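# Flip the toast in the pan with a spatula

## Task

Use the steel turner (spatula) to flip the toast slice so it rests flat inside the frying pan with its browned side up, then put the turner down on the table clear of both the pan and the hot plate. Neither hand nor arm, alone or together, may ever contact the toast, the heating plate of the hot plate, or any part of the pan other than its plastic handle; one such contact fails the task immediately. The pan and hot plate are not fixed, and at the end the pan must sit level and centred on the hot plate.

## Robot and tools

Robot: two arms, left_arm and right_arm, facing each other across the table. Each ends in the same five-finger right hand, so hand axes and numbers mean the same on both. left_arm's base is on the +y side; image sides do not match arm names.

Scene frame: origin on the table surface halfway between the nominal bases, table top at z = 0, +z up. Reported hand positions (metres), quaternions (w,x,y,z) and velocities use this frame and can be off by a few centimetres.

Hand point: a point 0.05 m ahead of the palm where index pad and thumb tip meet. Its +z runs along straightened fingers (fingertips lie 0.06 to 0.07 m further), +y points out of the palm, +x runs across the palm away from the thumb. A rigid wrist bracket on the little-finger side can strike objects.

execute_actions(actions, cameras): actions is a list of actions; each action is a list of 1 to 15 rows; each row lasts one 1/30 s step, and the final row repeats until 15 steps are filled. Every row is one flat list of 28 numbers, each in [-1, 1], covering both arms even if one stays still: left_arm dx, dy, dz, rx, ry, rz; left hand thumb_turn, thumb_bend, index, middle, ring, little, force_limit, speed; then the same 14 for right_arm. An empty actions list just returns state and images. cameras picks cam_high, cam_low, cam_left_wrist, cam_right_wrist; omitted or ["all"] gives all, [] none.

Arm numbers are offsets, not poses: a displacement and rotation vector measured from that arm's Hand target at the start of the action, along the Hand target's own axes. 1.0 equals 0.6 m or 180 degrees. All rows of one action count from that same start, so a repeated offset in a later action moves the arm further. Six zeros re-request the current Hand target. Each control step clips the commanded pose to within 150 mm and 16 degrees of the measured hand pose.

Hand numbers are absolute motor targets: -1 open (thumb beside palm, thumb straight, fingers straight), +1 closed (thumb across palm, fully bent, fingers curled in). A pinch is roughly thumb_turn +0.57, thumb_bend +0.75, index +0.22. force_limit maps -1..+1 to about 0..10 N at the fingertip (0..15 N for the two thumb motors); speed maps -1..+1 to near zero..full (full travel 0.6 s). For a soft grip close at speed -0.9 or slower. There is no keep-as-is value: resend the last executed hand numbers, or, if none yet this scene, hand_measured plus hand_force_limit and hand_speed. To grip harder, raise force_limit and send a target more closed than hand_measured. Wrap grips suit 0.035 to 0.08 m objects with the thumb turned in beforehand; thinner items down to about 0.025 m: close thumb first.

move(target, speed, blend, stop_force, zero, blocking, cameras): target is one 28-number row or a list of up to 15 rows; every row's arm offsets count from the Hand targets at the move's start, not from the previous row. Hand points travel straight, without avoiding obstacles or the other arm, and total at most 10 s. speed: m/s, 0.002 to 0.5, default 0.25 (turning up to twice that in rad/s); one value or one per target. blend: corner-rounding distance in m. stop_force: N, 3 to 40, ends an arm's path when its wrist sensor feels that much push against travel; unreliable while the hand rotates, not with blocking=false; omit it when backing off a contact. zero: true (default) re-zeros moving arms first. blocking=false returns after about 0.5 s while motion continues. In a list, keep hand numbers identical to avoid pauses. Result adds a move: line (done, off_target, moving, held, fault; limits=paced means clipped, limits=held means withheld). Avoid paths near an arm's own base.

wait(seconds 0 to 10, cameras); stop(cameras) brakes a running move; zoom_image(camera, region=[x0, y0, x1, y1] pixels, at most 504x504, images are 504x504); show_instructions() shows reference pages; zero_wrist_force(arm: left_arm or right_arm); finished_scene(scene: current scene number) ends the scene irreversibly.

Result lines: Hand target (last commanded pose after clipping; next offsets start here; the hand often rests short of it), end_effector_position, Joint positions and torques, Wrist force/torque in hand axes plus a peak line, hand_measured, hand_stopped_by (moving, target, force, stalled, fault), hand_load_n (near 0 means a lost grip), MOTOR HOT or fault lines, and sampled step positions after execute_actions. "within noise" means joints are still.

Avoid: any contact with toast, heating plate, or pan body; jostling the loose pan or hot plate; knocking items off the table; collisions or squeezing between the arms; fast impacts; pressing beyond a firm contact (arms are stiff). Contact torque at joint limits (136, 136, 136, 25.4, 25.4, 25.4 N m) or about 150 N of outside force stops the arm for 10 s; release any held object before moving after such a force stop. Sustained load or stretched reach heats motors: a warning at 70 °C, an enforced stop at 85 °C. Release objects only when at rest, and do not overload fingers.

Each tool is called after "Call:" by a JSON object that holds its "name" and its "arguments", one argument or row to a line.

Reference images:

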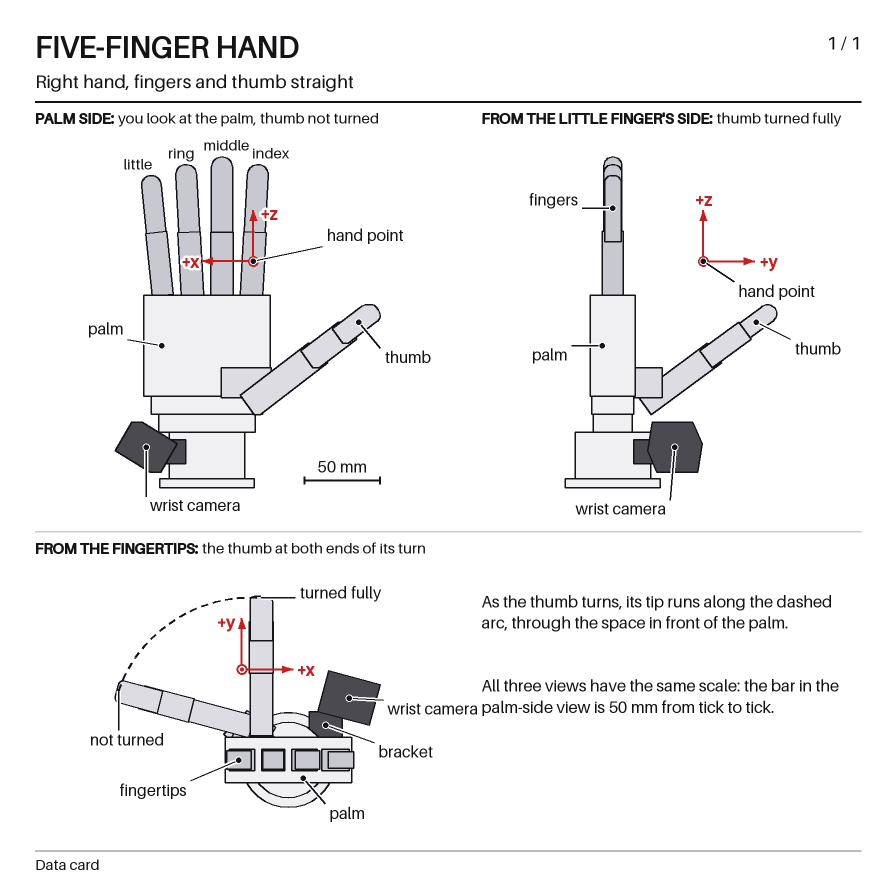

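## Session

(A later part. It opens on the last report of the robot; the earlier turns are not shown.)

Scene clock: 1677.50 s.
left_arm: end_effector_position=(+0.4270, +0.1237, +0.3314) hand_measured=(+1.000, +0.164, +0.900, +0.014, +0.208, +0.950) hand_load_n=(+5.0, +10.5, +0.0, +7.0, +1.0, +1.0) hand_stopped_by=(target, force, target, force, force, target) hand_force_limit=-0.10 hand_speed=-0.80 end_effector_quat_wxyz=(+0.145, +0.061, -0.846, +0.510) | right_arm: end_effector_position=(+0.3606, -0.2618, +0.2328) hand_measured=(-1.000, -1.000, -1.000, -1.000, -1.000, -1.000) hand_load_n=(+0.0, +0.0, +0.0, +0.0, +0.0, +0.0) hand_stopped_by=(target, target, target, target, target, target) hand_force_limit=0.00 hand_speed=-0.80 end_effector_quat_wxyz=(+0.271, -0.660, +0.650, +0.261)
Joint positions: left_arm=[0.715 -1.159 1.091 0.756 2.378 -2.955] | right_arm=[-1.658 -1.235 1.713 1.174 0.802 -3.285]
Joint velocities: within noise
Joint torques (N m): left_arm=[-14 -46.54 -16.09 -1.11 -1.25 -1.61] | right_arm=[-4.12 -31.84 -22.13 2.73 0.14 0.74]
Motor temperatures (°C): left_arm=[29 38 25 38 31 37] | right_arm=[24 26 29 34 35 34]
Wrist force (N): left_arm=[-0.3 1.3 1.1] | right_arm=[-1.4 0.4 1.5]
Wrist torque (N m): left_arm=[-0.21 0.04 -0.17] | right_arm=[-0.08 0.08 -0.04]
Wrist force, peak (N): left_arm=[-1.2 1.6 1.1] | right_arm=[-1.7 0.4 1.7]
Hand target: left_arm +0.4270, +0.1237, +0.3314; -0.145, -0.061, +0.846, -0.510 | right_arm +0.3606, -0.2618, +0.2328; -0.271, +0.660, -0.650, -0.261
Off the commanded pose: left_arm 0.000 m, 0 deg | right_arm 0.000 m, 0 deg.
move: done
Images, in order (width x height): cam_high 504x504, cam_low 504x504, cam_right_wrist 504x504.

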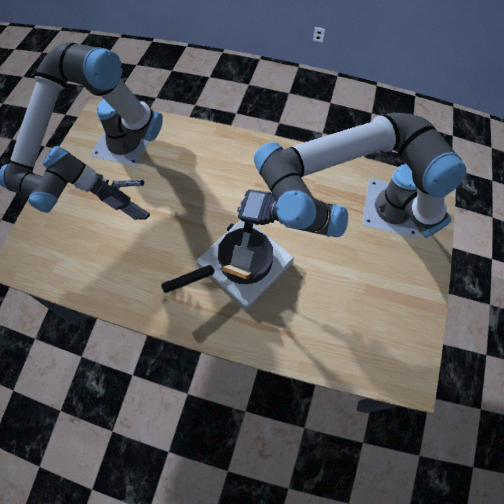

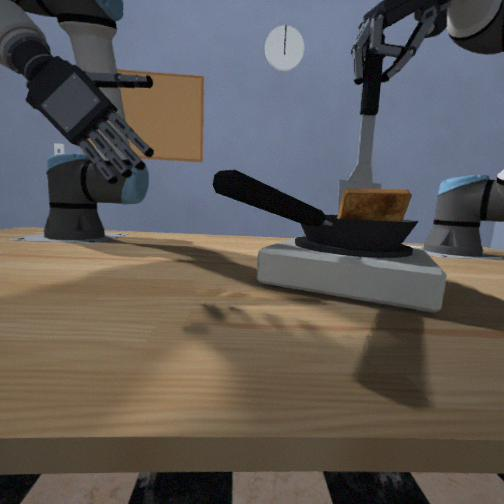

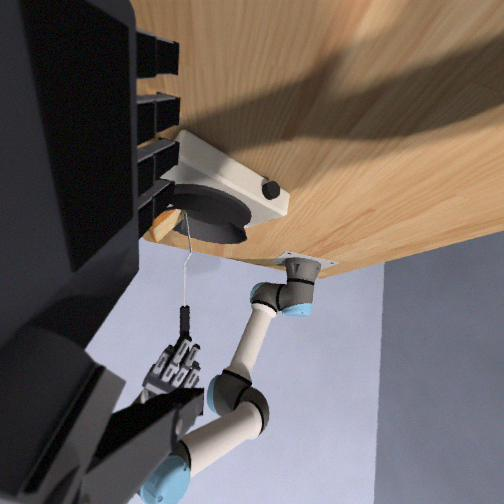

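Call:
{"name": "move", "arguments": {
  "target": [-0.0111,-0.0029,-0.0021,0,0,0,1,0.97,0.9,0.6,0.95,0.95,-0.1,-0.8,0,0,0,0,0,0,-1,-1,-1,-1,-1,-1,0,-0.8],
  "speed": 0.015,
  "stop_force": 3,
  "cameras": ["cam_high","cam_right_wrist","cam_low"]
}}

Call:
{"name": "zoom_image", "arguments": {
  "camera": "cam_right_wrist",
  "region": [140, 160, 300, 320]
}}

Call:
{"name": "zoom_image", "arguments": {
  "camera": "cam_high",
  "region": [180, 200, 310, 330]
}}

Call:
{"name": "zoom_image", "arguments": {
  "camera": "cam_low",
  "region": [280, 160, 430, 310]
}}

Scene clock: 1687.10 s.
left_arm: end_effector_position=(+0.4340, +0.1236, +0.3314) hand_measured=(+1.000, +0.164, +0.900, +0.014, +0.208, +0.950) hand_load_n=(+4.5, +10.5, +0.0, +7.0, +1.0, +0.5) hand_stopped_by=(target, force, target, force, force, target) hand_force_limit=-0.10 hand_speed=-0.80 end_effector_quat_wxyz=(+0.145, +0.061, -0.846, +0.510) | right_arm: end_effector_position=(+0.3606, -0.2618, +0.2328) hand_measured=(-1.000, -1.000, -1.000, -1.000, -1.000, -1.000) hand_load_n=(-0.5, +0.0, +0.0, +0.0, +0.0, +0.0) hand_stopped_by=(target, target, target, target, target, target) hand_force_limit=0.00 hand_speed=-0.80 end_effector_quat_wxyz=(+0.271, -0.660, +0.650, +0.261)
Joint positions: left_arm=[0.725 -1.141 1.067 0.769 2.386 -2.945] | right_arm=[-1.658 -1.235 1.713 1.174 0.802 -3.285]
Joint velocities: within noise
Joint torques (N m): left_arm=[-12.34 -47.71 -15.76 -1.08 -1.17 -1.64] | right_arm=[-4.62 -31.7 -22.02 2.67 0.09 0.65]
Motor temperatures (°C): left_arm=[29 38 25 38 31 37] | right_arm=[24 26 29 34 35 34]
Wrist force (N): left_arm=[-0.7 1.4 1.0] | right_arm=[-1.5 0.3 1.3]
Wrist torque (N m): left_arm=[-0.21 0.06 -0.16] | right_arm=[-0.07 0.09 -0.04]
Wrist force, peak (N): left_arm=[-1.0 1.8 1.3] | right_arm=[-1.7 0.2 1.7]
Hand target: left_arm +0.4340, +0.1236, +0.3314; -0.145, -0.061, +0.846, -0.510 | right_arm +0.3606, -0.2618, +0.2328; -0.271, +0.660, -0.650, -0.261
Off the commanded pose: left_arm 0.000 m, 0 deg | right_arm 0.000 m, 0 deg.
move: done
Images, in order (width x height): cam_high 504x504, cam_low 504x504, cam_right_wrist 504x504.

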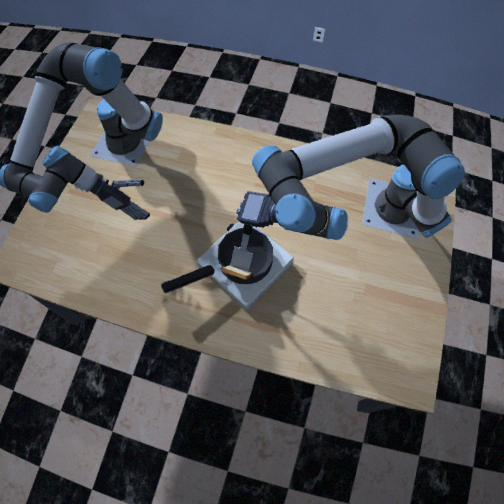

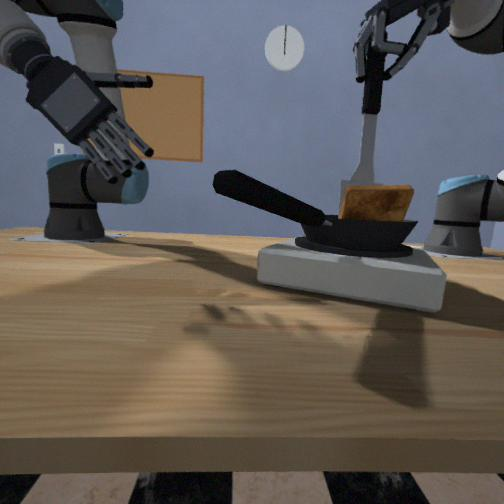

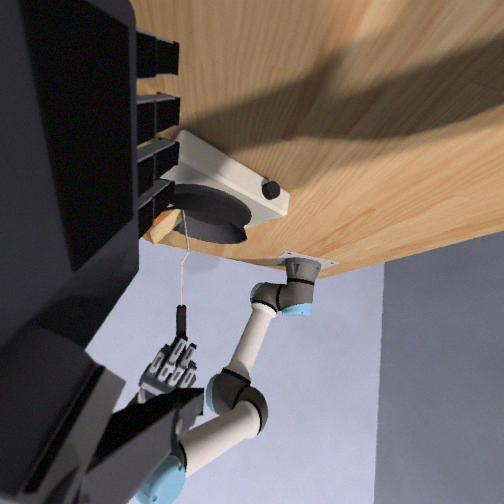

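Scaled by 3.150.

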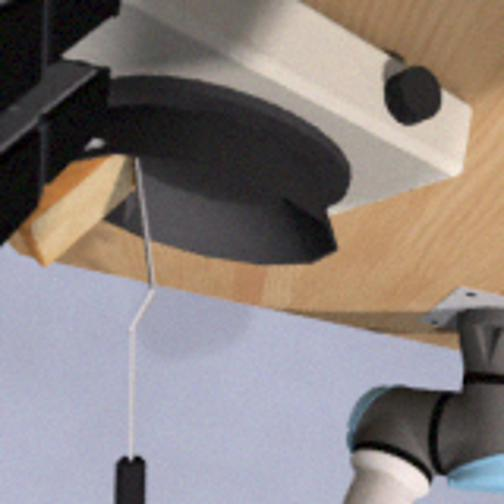

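Scaled by 3.877.

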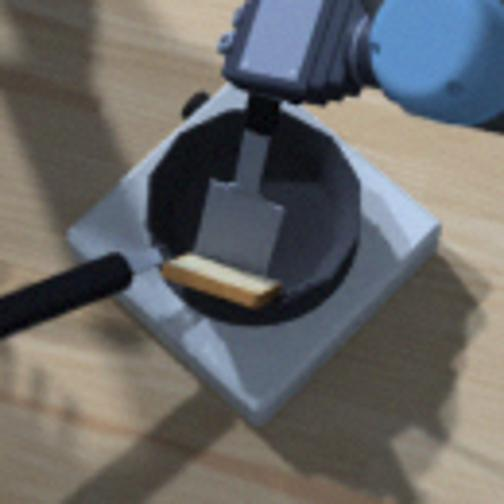

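Scaled by 3.360.

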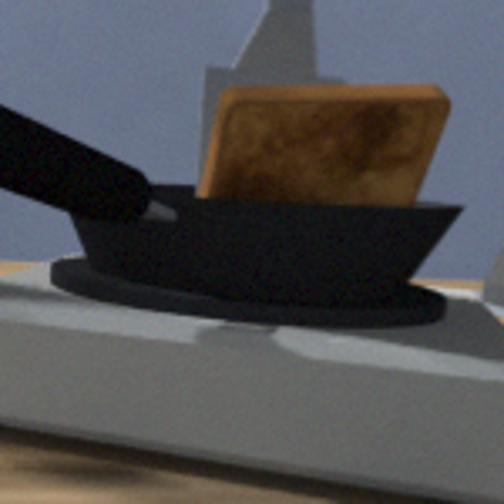

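Call:
{"name": "move", "arguments": {
  "target": [-0.0095,-0.0025,-0.0018,0,0,0,1,0.97,0.9,0.6,0.95,0.95,-0.1,-0.8,0,0,0,0,0,0,-1,-1,-1,-1,-1,-1,0,-0.8],
  "speed": 0.015,
  "stop_force": 3,
  "cameras": ["cam_high","cam_right_wrist","cam_low"]
}}

Call:
{"name": "zoom_image", "arguments": {
  "camera": "cam_right_wrist",
  "region": [140, 160, 300, 320]
}}

Call:
{"name": "zoom_image", "arguments": {
  "camera": "cam_high",
  "region": [180, 200, 310, 330]
}}

Call:
{"name": "zoom_image", "arguments": {
  "camera": "cam_low",
  "region": [280, 160, 430, 310]
}}

Scene clock: 1704.40 s.
left_arm: end_effector_position=(+0.4400, +0.1236, +0.3314) hand_measured=(+1.000, +0.164, +0.900, +0.014, +0.208, +0.950) hand_load_n=(+4.0, +10.5, +0.0, +7.0, +0.5, +0.5) hand_stopped_by=(target, force, target, force, force, target) hand_force_limit=-0.10 hand_speed=-0.80 end_effector_quat_wxyz=(+0.145, +0.061, -0.846, +0.510) | right_arm: end_effector_position=(+0.3606, -0.2618, +0.2328) hand_measured=(-1.000, -1.000, -1.000, -1.000, -1.000, -1.000) hand_load_n=(+0.0, +0.0, +0.0, +0.0, +0.0, +0.0) hand_stopped_by=(target, target, target, target, target, target) hand_force_limit=0.00 hand_speed=-0.80 end_effector_quat_wxyz=(+0.271, -0.660, +0.650, +0.261)
Joint positions: left_arm=[0.734 -1.126 1.045 0.781 2.393 -2.937] | right_arm=[-1.658 -1.235 1.713 1.174 0.802 -3.285]
Joint velocities: within noise
Joint torques (N m): left_arm=[-13.87 -48.54 -16.32 -1.19 -1.12 -1.56] | right_arm=[-4.46 -31.32 -21.89 2.62 0.2 0.62]
Motor temperatures (°C): left_arm=[29 38 25 38 31 37] | right_arm=[24 26 29 34 35 34]
Wrist force (N): left_arm=[-0.5 1.0 0.8] | right_arm=[-1.7 0.3 1.4]
Wrist torque (N m): left_arm=[-0.17 0.06 -0.17] | right_arm=[-0.08 0.10 -0.05]
Wrist force, peak (N): left_arm=[-0.3 1.8 1.2] | right_arm=[-1.4 0.6 1.8]
Hand target: left_arm +0.4400, +0.1236, +0.3314; -0.145, -0.061, +0.846, -0.510 | right_arm +0.3606, -0.2618, +0.2328; -0.271, +0.660, -0.650, -0.261
Off the commanded pose: left_arm 0.000 m, 0 deg | right_arm 0.000 m, 0 deg.
move: done
Images, in order (width x height): cam_high 504x504, cam_low 504x504, cam_right_wrist 504x504.

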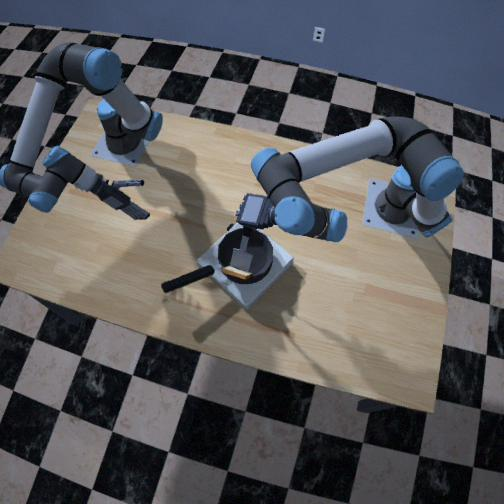

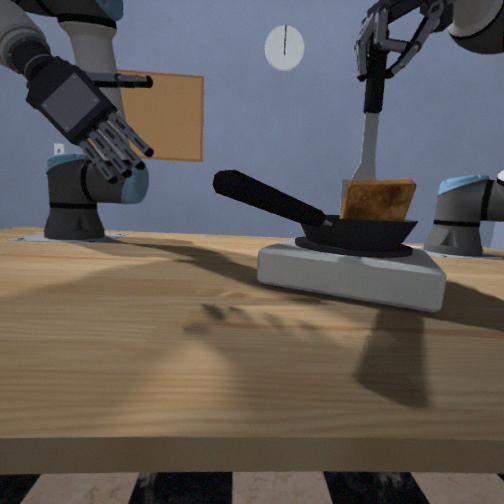

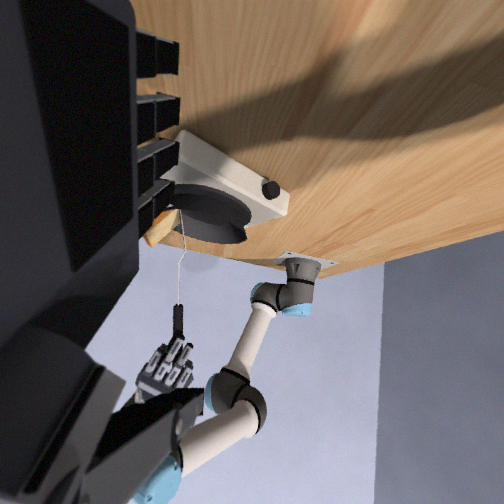

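Scaled by 3.150.

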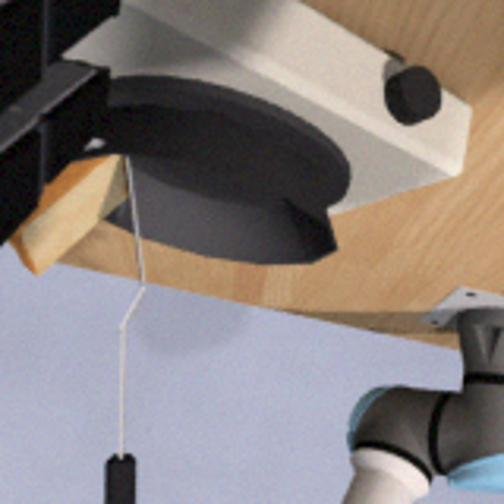

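Scaled by 3.877.

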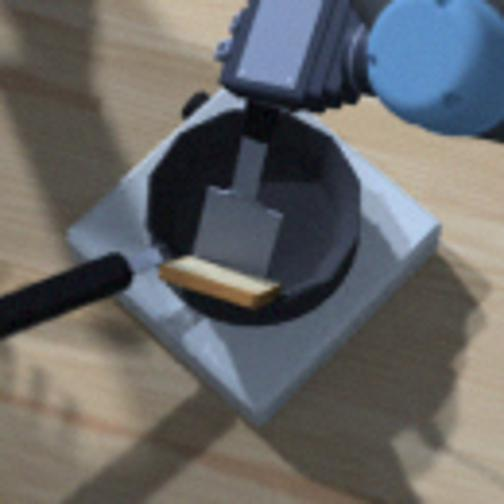

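Scaled by 3.360.

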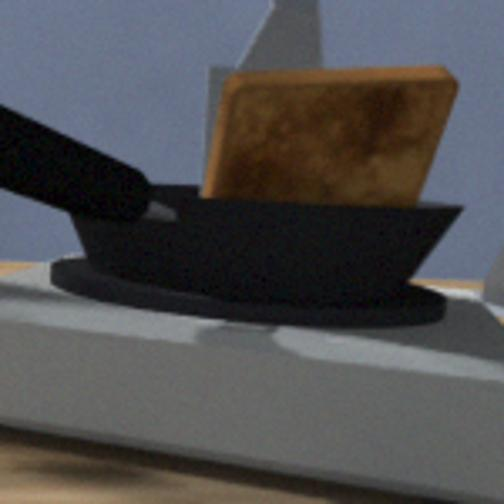

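Call:
{"name": "move", "arguments": {
  "target": [0.0095,0.0025,0.0018,0,0,0,1,0.97,0.9,0.6,0.95,0.95,-0.1,-0.8,0,0,0,0,0,0,-1,-1,-1,-1,-1,-1,0,-0.8],
  "speed": 0.015,
  "cameras": ["cam_high","cam_right_wrist","cam_low","cam_left_wrist"]
}}

Call:
{"name": "zoom_image", "arguments": {
  "camera": "cam_right_wrist",
  "region": [140, 160, 300, 320]
}}

Call:
{"name": "zoom_image", "arguments": {
  "camera": "cam_high",
  "region": [180, 200, 310, 330]
}}

Call:
{"name": "zoom_image", "arguments": {
  "camera": "cam_low",
  "region": [280, 160, 430, 310]
}}

Scene clock: 1745.07 s.
left_arm: end_effector_position=(+0.4339, +0.1236, +0.3314) hand_measured=(+1.000, +0.164, +0.900, +0.014, +0.208, +0.950) hand_load_n=(+4.5, +10.5, +0.0, +7.0, +1.0, +0.5) hand_stopped_by=(target, force, target, force, force, target) hand_force_limit=-0.10 hand_speed=-0.80 end_effector_quat_wxyz=(+0.145, +0.061, -0.846, +0.510) | right_arm: end_effector_position=(+0.3606, -0.2618, +0.2328) hand_measured=(-1.000, -1.000, -1.000, -1.000, -1.000, -1.000) hand_load_n=(+0.0, +0.0, +0.0, +0.0, +0.0, +0.0) hand_stopped_by=(target, target, target, target, target, target) hand_force_limit=0.00 hand_speed=-0.80 end_effector_quat_wxyz=(+0.271, -0.660, +0.650, +0.261)
Joint positions: left_arm=[0.725 -1.141 1.067 0.769 2.386 -2.945] | right_arm=[-1.658 -1.235 1.713 1.174 0.802 -3.285]
Joint velocities: within noise
Joint torques (N m): left_arm=[1.66 -29.22 -28.64 1.69 0.73 0.29] | right_arm=[-3.97 -31.52 -22.42 2.64 0.21 0.51]
Motor temperatures (°C): left_arm=[29 38 25 38 31 37] | right_arm=[24 26 28 34 35 34]
Wrist force (N): left_arm=[-0.6 1.6 1.1] | right_arm=[-1.3 0.1 1.4]
Wrist torque (N m): left_arm=[-0.17 0.01 -0.10] | right_arm=[-0.11 0.06 -0.04]
Wrist force, peak (N): left_arm=[-0.9 1.9 1.1] | right_arm=[-1.8 0.7 1.5]
Hand target: left_arm +0.4340, +0.1236, +0.3314; -0.145, -0.061, +0.846, -0.510 | right_arm +0.3606, -0.2618, +0.2328; -0.271, +0.660, -0.650, -0.261
Off the commanded pose: left_arm 0.000 m, 0 deg | right_arm 0.000 m, 0 deg.
move: done

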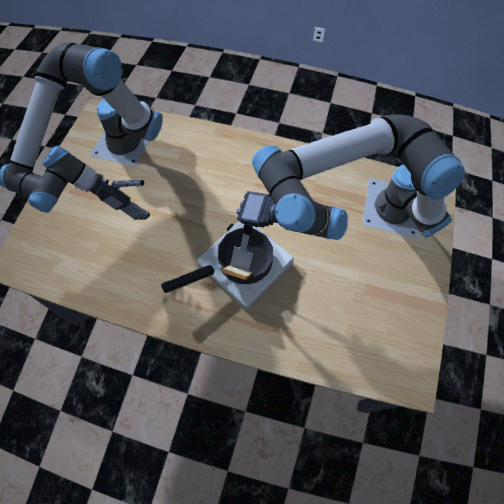

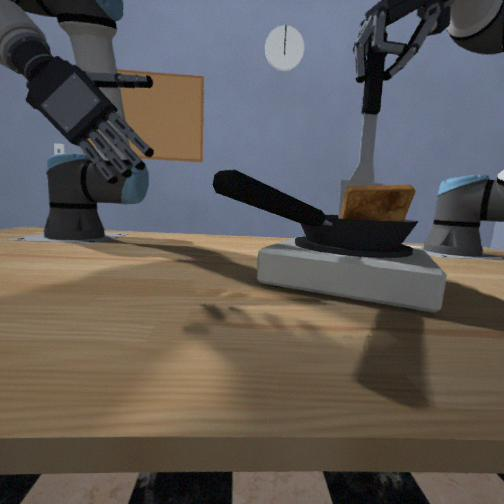

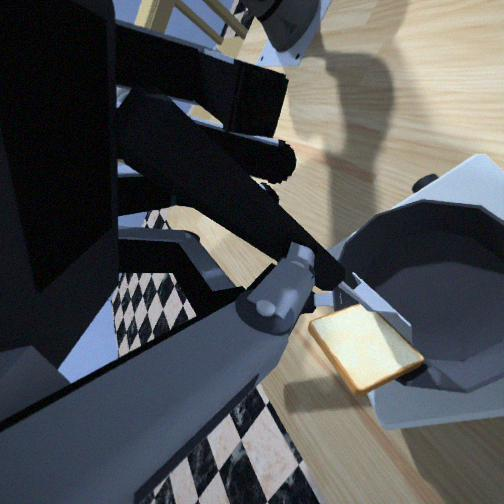

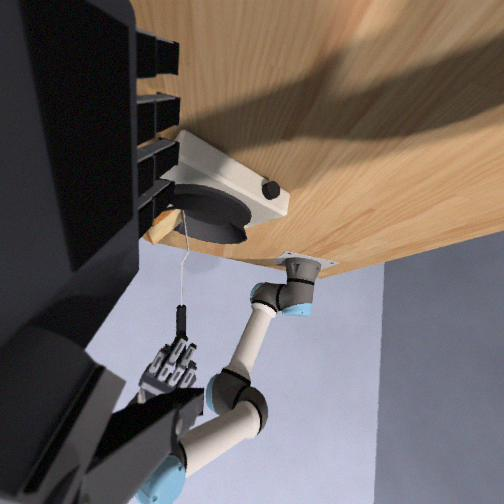

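Scaled by 3.150.

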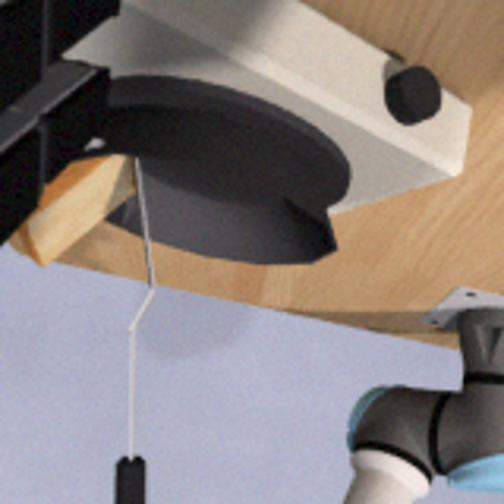

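Scaled by 3.877.

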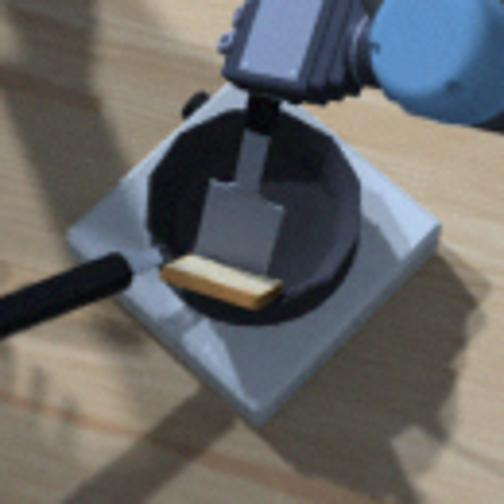

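Scaled by 3.360.

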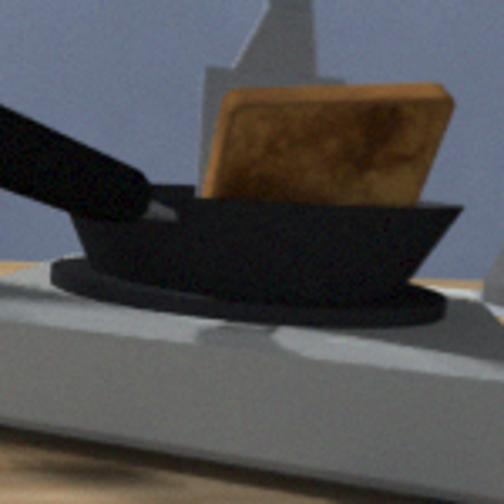

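Call:
{"name": "move", "arguments": {
  "target": [-0.0190,-0.0050,-0.0037,0,0,0,1,0.97,0.9,0.6,0.95,0.95,-0.1,-0.8,0,0,0,0,0,0,-1,-1,-1,-1,-1,-1,0,-0.8],
  "speed": 0.015,
  "stop_force": 3,
  "cameras": ["cam_high","cam_right_wrist","cam_low"]
}}

Call:
{"name": "zoom_image", "arguments": {
  "camera": "cam_right_wrist",
  "region": [140, 160, 300, 320]
}}

Call:
{"name": "zoom_image", "arguments": {
  "camera": "cam_high",
  "region": [180, 200, 310, 330]
}}

Call:
{"name": "zoom_image", "arguments": {
  "camera": "cam_low",
  "region": [280, 160, 430, 310]
}}

Scene clock: 1763.87 s.
left_arm: end_effector_position=(+0.4460, +0.1237, +0.3314) hand_measured=(+1.000, +0.164, +0.900, +0.014, +0.208, +0.950) hand_load_n=(+4.5, +10.5, +0.0, +7.0, +1.0, +0.5) hand_stopped_by=(target, force, target, force, force, target) hand_force_limit=-0.10 hand_speed=-0.80 end_effector_quat_wxyz=(+0.145, +0.061, -0.846, +0.510) | right_arm: end_effector_position=(+0.3606, -0.2618, +0.2328) hand_measured=(-1.000, -1.000, -1.000, -1.000, -1.000, -1.000) hand_load_n=(+0.0, +0.0, +0.0, +0.0, +0.0, +0.0) hand_stopped_by=(target, target, target, target, target, target) hand_force_limit=0.00 hand_speed=-0.80 end_effector_quat_wxyz=(+0.271, -0.660, +0.650, +0.261)
Joint positions: left_arm=[0.742 -1.111 1.024 0.794 2.399 -2.929] | right_arm=[-1.658 -1.235 1.713 1.174 0.802 -3.285]
Joint velocities: within noise
Joint torques (N m): left_arm=[-13.24 -48.89 -15.34 -1.13 -0.98 -1.87] | right_arm=[-4.29 -30.88 -21.61 2.51 0.09 0.5]
Motor temperatures (°C): left_arm=[29 38 25 38 31 37] | right_arm=[24 26 28 34 35 34]
Wrist force (N): left_arm=[-0.3 0.8 0.7] | right_arm=[-1.4 0.3 1.2]
Wrist torque (N m): left_arm=[-0.18 0.03 -0.15] | right_arm=[-0.08 0.07 -0.03]
Wrist force, peak (N): left_arm=[-0.6 1.8 1.2] | right_arm=[-1.5 0.4 1.8]
Hand target: left_arm +0.4460, +0.1237, +0.3314; -0.145, -0.061, +0.846, -0.510 | right_arm +0.3606, -0.2618, +0.2328; -0.271, +0.660, -0.650, -0.261
Off the commanded pose: left_arm 0.000 m, 0 deg | right_arm 0.000 m, 0 deg.
move: done
Images, in order (width x height): cam_high 504x504, cam_low 504x504, cam_right_wrist 504x504.

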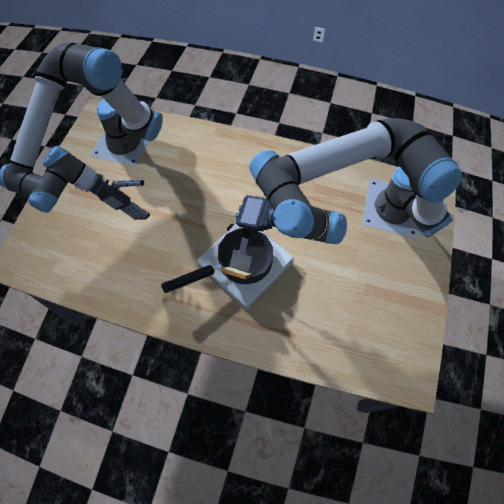

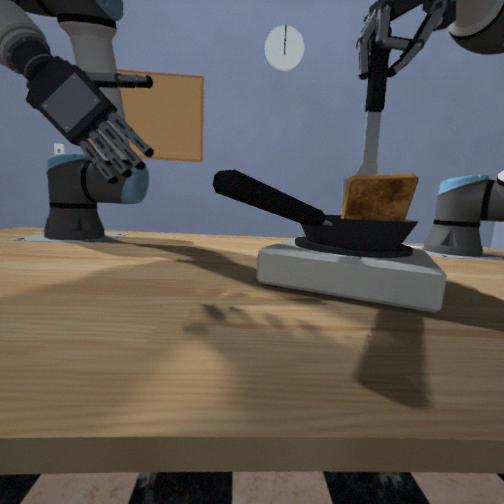

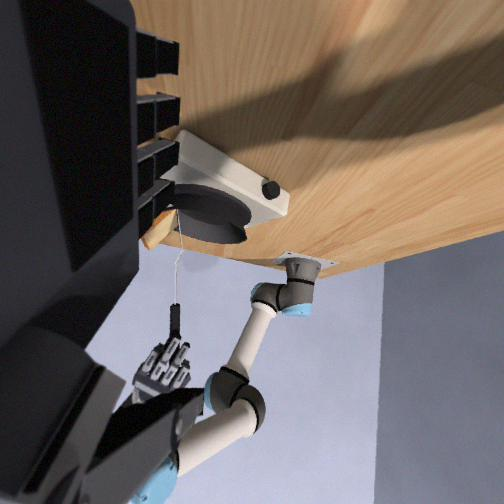

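Scaled by 3.150.

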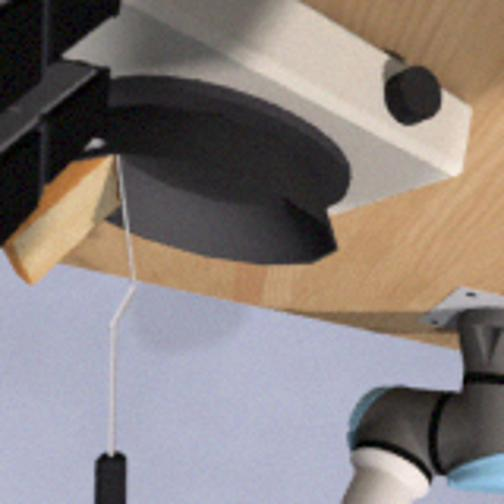

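Scaled by 3.877.

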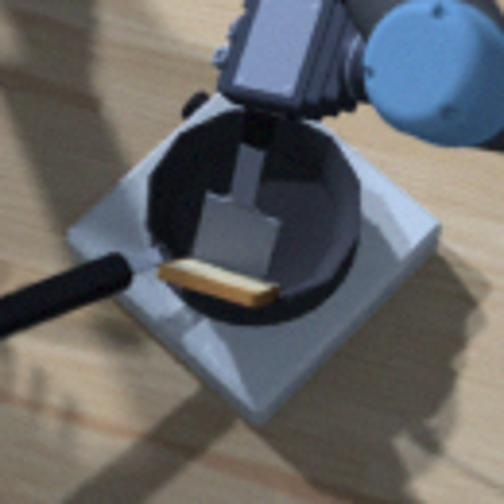

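Scaled by 3.360.

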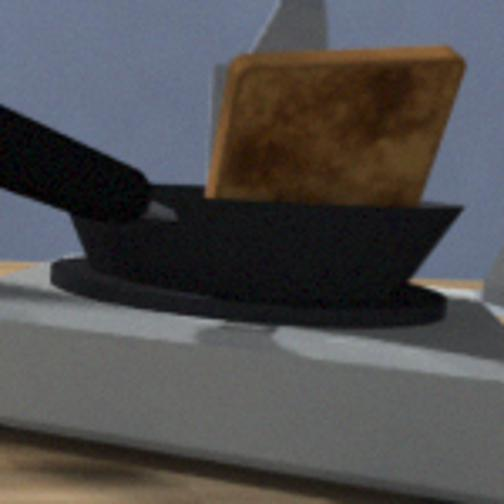

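Call:
{"name": "zoom_image", "arguments": {
  "camera": "cam_high",
  "region": [212, 222, 282, 292]
}}

Call:
{"name": "zoom_image", "arguments": {
  "camera": "cam_low",
  "region": [200, 60, 504, 364]
}}

Scaled by 7.200.

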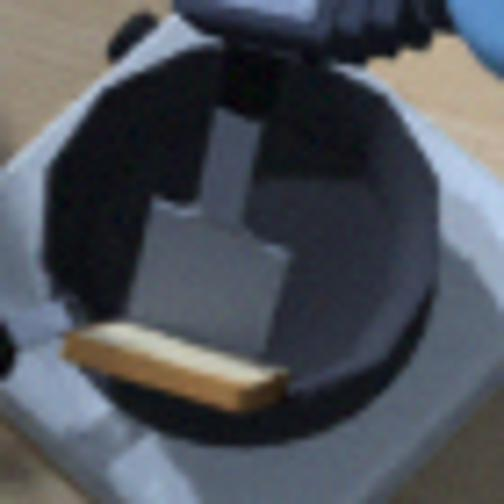

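Scaled by 1.658.

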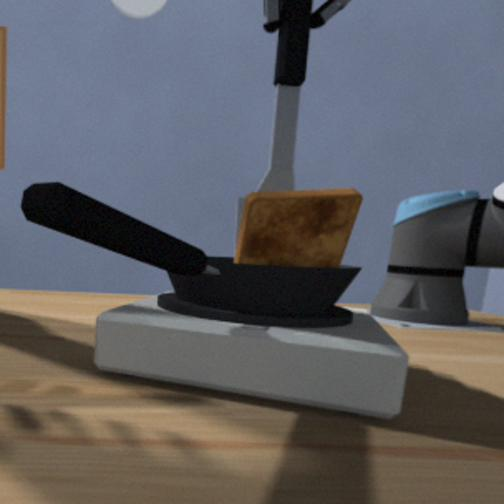

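Call:
{"name": "move", "arguments": {
  "target": [
    [0.1020,0.0615,0.0382,-0.0082,-0.0399,0.0727,1,0.97,0.9,0.6,0.95,0.95,-0.1,-0.8,0,0,0,0,0,0,-1,-1,-1,-1,-1,-1,0,-0.8],
    [0.1590,0.1217,0.0802,-0.0148,-0.0719,0.1309,1,0.97,0.9,0.6,0.95,0.95,-0.1,-0.8,0,0,0,0,0,0,-1,-1,-1,-1,-1,-1,0,-0.8],
    [0.1997,0.1912,0.1250,-0.0213,-0.1038,0.1891,1,0.97,0.9,0.6,0.95,0.95,-0.1,-0.8,0,0,0,0,0,0,-1,-1,-1,-1,-1,-1,0,-0.8]
  ],
  "speed": 0.06,
  "cameras": ["cam_high","cam_right_wrist","cam_low","cam_left_wrist"]
}}

Call:
{"name": "zoom_image", "arguments": {
  "camera": "cam_right_wrist",
  "region": [140, 160, 300, 320]
}}

Call:
{"name": "zoom_image", "arguments": {
  "camera": "cam_high",
  "region": [205, 205, 295, 295]
}}

Scene clock: 2065.63 s.
left_arm: end_effector_position=(+0.2895, +0.1172, +0.2385) hand_measured=(+1.000, +0.164, +0.900, +0.014, +0.208, +0.950) hand_load_n=(+4.0, +11.0, +0.0, +6.5, +0.5, +1.5) hand_stopped_by=(target, force, target, force, force, target) hand_force_limit=-0.10 hand_speed=-0.80 end_effector_quat_wxyz=(+0.145, +0.112, +0.855, -0.485) | right_arm: end_effector_position=(+0.3606, -0.2618, +0.2328) hand_measured=(-1.000, -1.000, -1.000, -1.000, -1.000, -1.000) hand_load_n=(+0.0, +0.0, +0.0, +0.0, +0.0, +0.0) hand_stopped_by=(target, target, target, target, target, target) hand_force_limit=0.00 hand_speed=-0.80 end_effector_quat_wxyz=(+0.271, -0.660, +0.650, +0.261)
Joint positions: left_arm=[0.133 -1.598 1.864 0.244 1.56 -2.726] | right_arm=[-1.658 -1.235 1.713 1.174 0.802 -3.285]
Joint velocities: within noise
Joint torques (N m): left_arm=[9.26 -8.56 -23.38 1.2 0.72 -1.98] | right_arm=[-3.75 -31.17 -21.74 2.41 0.1 0.41]
Motor temperatures (°C): left_arm=[28 38 25 38 31 36] | right_arm=[24 26 28 34 34 34]
Wrist force (N): left_arm=[-0.5 -0.2 -0.6] | right_arm=[-1.3 0.1 1.5]
Wrist torque (N m): left_arm=[-0.22 -0.17 0.11] | right_arm=[-0.13 0.05 -0.03]
Wrist force, peak (N): left_arm=[3.7 -6.4 -5.5] | right_arm=[-1.6 0.3 1.9]
Hand target: left_arm +0.2896, +0.1172, +0.2384; +0.145, +0.112, +0.855, -0.485 | right_arm +0.3606, -0.2618, +0.2328; -0.271, +0.660, -0.650, -0.261
Off the commanded pose: left_arm 0.000 m, 0 deg | right_arm 0.000 m, 0 deg.
move: done

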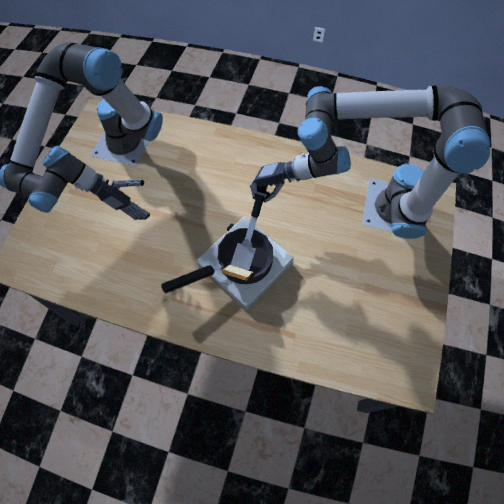

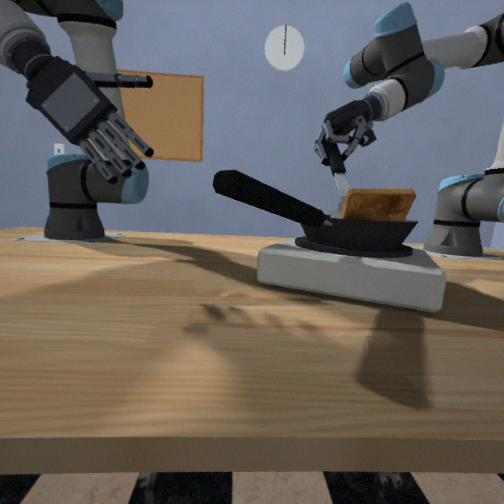

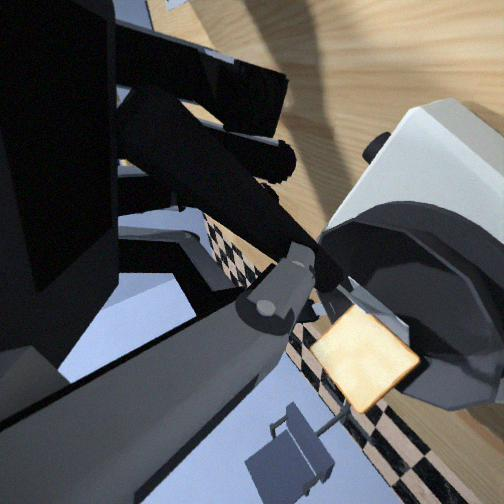

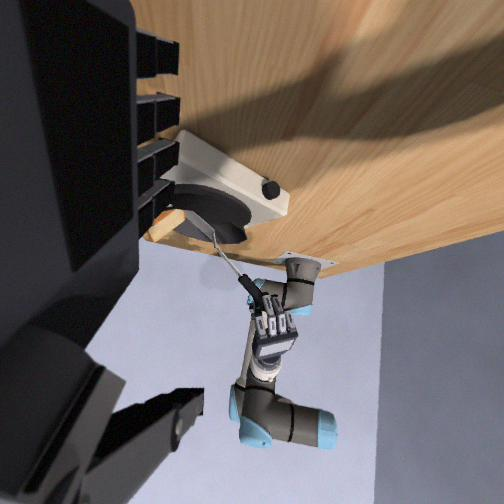

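Scaled by 3.150.

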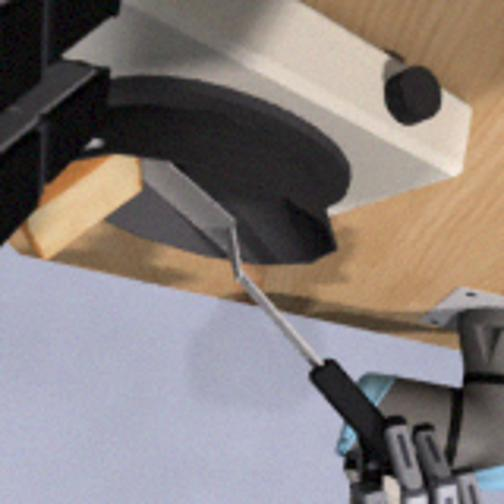

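Scaled by 5.600.

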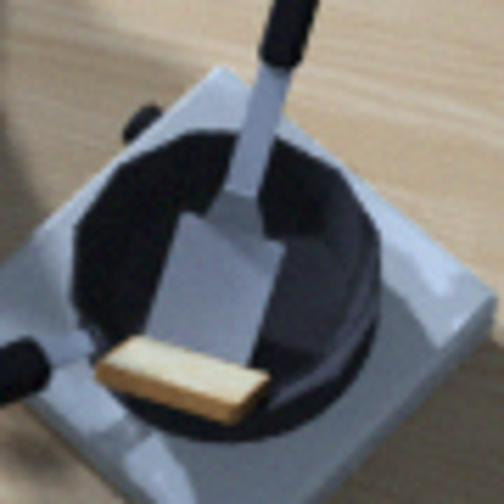

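Call:
{"name": "move", "arguments": {
  "target": [0.0740,0.0462,0.0358,-0.0081,-0.0319,0.0580,1,0.97,0.9,0.6,0.95,0.95,-0.1,-0.8,0,0,0,0,0,0,-1,-1,-1,-1,-1,-1,0,-0.8],
  "speed": 0.05,
  "cameras": ["cam_high","cam_right_wrist","cam_left_wrist"]
}}

Call:
{"name": "zoom_image", "arguments": {
  "camera": "cam_right_wrist",
  "region": [140, 160, 300, 320]
}}

Scene clock: 2087.47 s.
left_arm: end_effector_position=(+0.2604, +0.1149, +0.1899) hand_measured=(+1.000, +0.164, +0.900, +0.014, +0.208, +0.950) hand_load_n=(+3.0, +11.5, +0.0, +7.0, +0.5, +2.0) hand_stopped_by=(target, force, target, force, force, target) hand_force_limit=-0.10 hand_speed=-0.80 end_effector_quat_wxyz=(+0.233, +0.163, +0.839, -0.464) | right_arm: end_effector_position=(+0.3606, -0.2618, +0.2328) hand_measured=(-1.000, -1.000, -1.000, -1.000, -1.000, -1.000) hand_load_n=(+0.0, +0.0, +0.0, +0.0, +0.0, +0.0) hand_stopped_by=(target, target, target, target, target, target) hand_force_limit=0.00 hand_speed=-0.80 end_effector_quat_wxyz=(+0.271, -0.660, +0.650, +0.261)
Joint positions: left_arm=[-0.066 -1.6 2.046 0.056 1.284 -2.638] | right_arm=[-1.658 -1.235 1.713 1.174 0.802 -3.285]
Joint velocities: within noise
Joint torques (N m): left_arm=[11.17 -23.09 -27.03 1.54 2.42 -1.94] | right_arm=[-4.15 -30.88 -21.78 2.4 0.15 0.42]
Motor temperatures (°C): left_arm=[28 38 25 38 31 36] | right_arm=[24 26 28 34 34 34]
Wrist force (N): left_arm=[-0.9 -0.4 -1.2] | right_arm=[-1.4 0.1 1.6]
Wrist torque (N m): left_arm=[-0.30 -0.27 0.15] | right_arm=[-0.13 0.06 -0.04]
Wrist force, peak (N): left_arm=[2.3 -5.0 -3.8] | right_arm=[-1.7 0.3 1.7]
Hand target: left_arm +0.2604, +0.1150, +0.1900; +0.233, +0.163, +0.839, -0.464 | right_arm +0.3606, -0.2618, +0.2328; -0.271, +0.660, -0.650, -0.261
Off the commanded pose: left_arm 0.000 m, 0 deg | right_arm 0.000 m, 0 deg.
move: done
Images, in order (width x height): cam_high 504x504, cam_left_wrist 504x504, cam_right_wrist 504x504.

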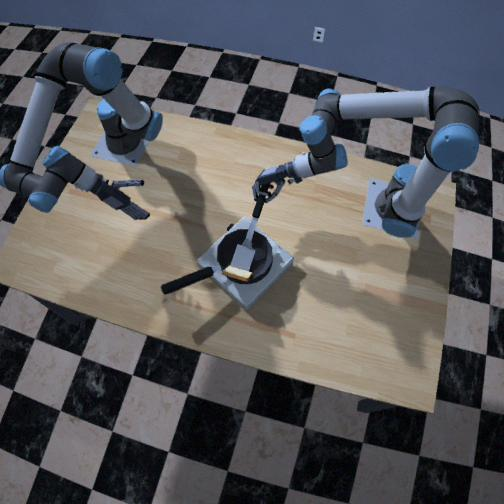

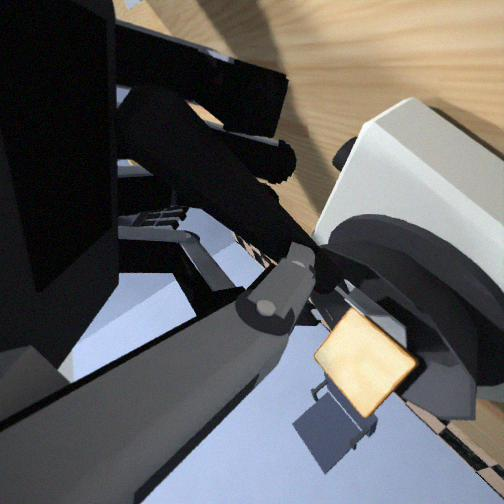

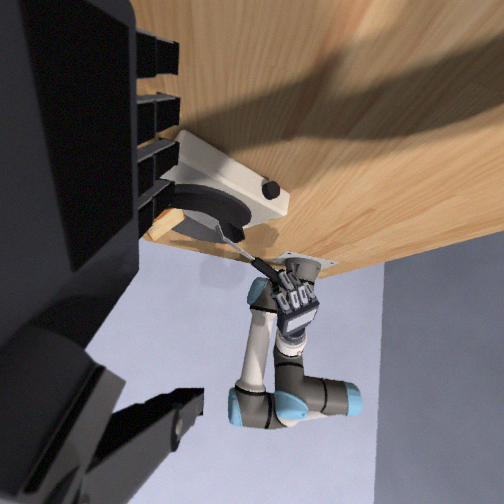

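Scaled by 3.150.

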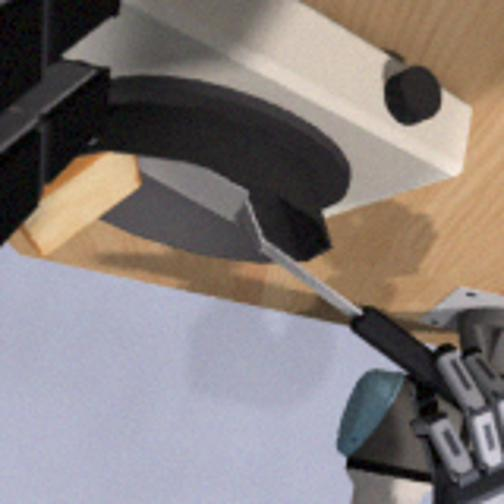

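Call:
{"name": "move", "arguments": {
  "target": [0.0054,0.0070,0.0046,0,0,0,1,0.97,0.9,0.6,0.95,0.95,-0.1,-0.8,0,0,0,0,0,0,-1,-1,-1,-1,-1,-1,0,-0.8],
  "speed": 0.006,
  "stop_force": 3,
  "cameras": ["cam_right_wrist"]
}}

Call:
{"name": "zoom_image", "arguments": {
  "camera": "cam_right_wrist",
  "region": [140, 180, 240, 280]
}}

Scene clock: 2098.67 s.
left_arm: end_effector_position=(+0.2604, +0.1150, +0.1845) hand_measured=(+1.000, +0.164, +0.900, +0.014, +0.208, +0.950) hand_load_n=(+6.0, +10.0, +0.0, +6.5, +0.0, +2.5) hand_stopped_by=(target, force, target, force, force, target) hand_force_limit=-0.10 hand_speed=-0.80 end_effector_quat_wxyz=(+0.233, +0.163, +0.839, -0.464) | right_arm: end_effector_position=(+0.3606, -0.2618, +0.2328) hand_measured=(-1.000, -1.000, -1.000, -1.000, -1.000, -1.000) hand_load_n=(+0.0, +0.0, +0.0, +0.0, +0.0, +0.0) hand_stopped_by=(target, target, target, target, target, target) hand_force_limit=0.00 hand_speed=-0.80 end_effector_quat_wxyz=(+0.271, -0.660, +0.650, +0.261)
Joint positions: left_arm=[-0.066 -1.594 2.055 0.041 1.284 -2.638] | right_arm=[-1.658 -1.235 1.713 1.174 0.802 -3.285]
Joint velocities: within noise
Joint torques (N m): left_arm=[13.01 -26.3 -25.09 1.22 -0.43 -0.42] | right_arm=[-4.15 -29.99 -21.75 2.22 0.13 0.33]
Motor temperatures (°C): left_arm=[28 38 25 38 31 36] | right_arm=[24 26 28 34 34 34]
Wrist force (N): left_arm=[-0.5 -1.8 -3.4] | right_arm=[-1.5 0.3 1.3]
Wrist torque (N m): left_arm=[-0.47 -0.34 0.36] | right_arm=[-0.08 0.08 -0.03]
Wrist force, peak (N): left_arm=[0.5 -4.7 -4.5] | right_arm=[-1.7 0.1 1.8]
Hand target: left_arm +0.2604, +0.1150, +0.1845; +0.233, +0.163, +0.839, -0.464 | right_arm +0.3606, -0.2618, +0.2328; -0.271, +0.660, -0.650, -0.261
Off the commanded pose: left_arm 0.000 m, 0 deg | right_arm 0.000 m, 0 deg.
move: contact (left_arm)
Images, in order (width x height): cam_right_wrist 504x504.

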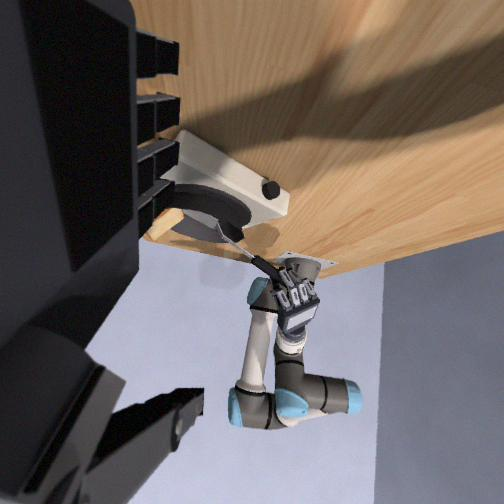

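Scaled by 5.040.

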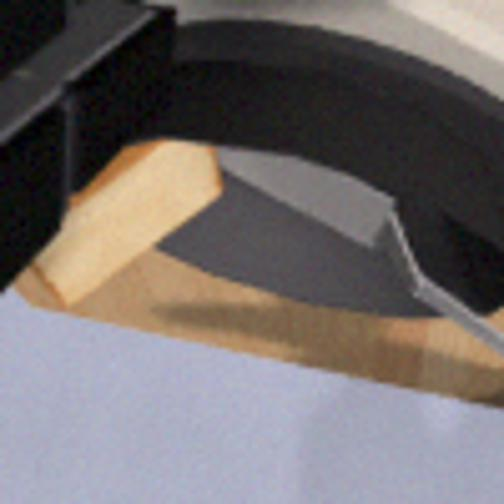

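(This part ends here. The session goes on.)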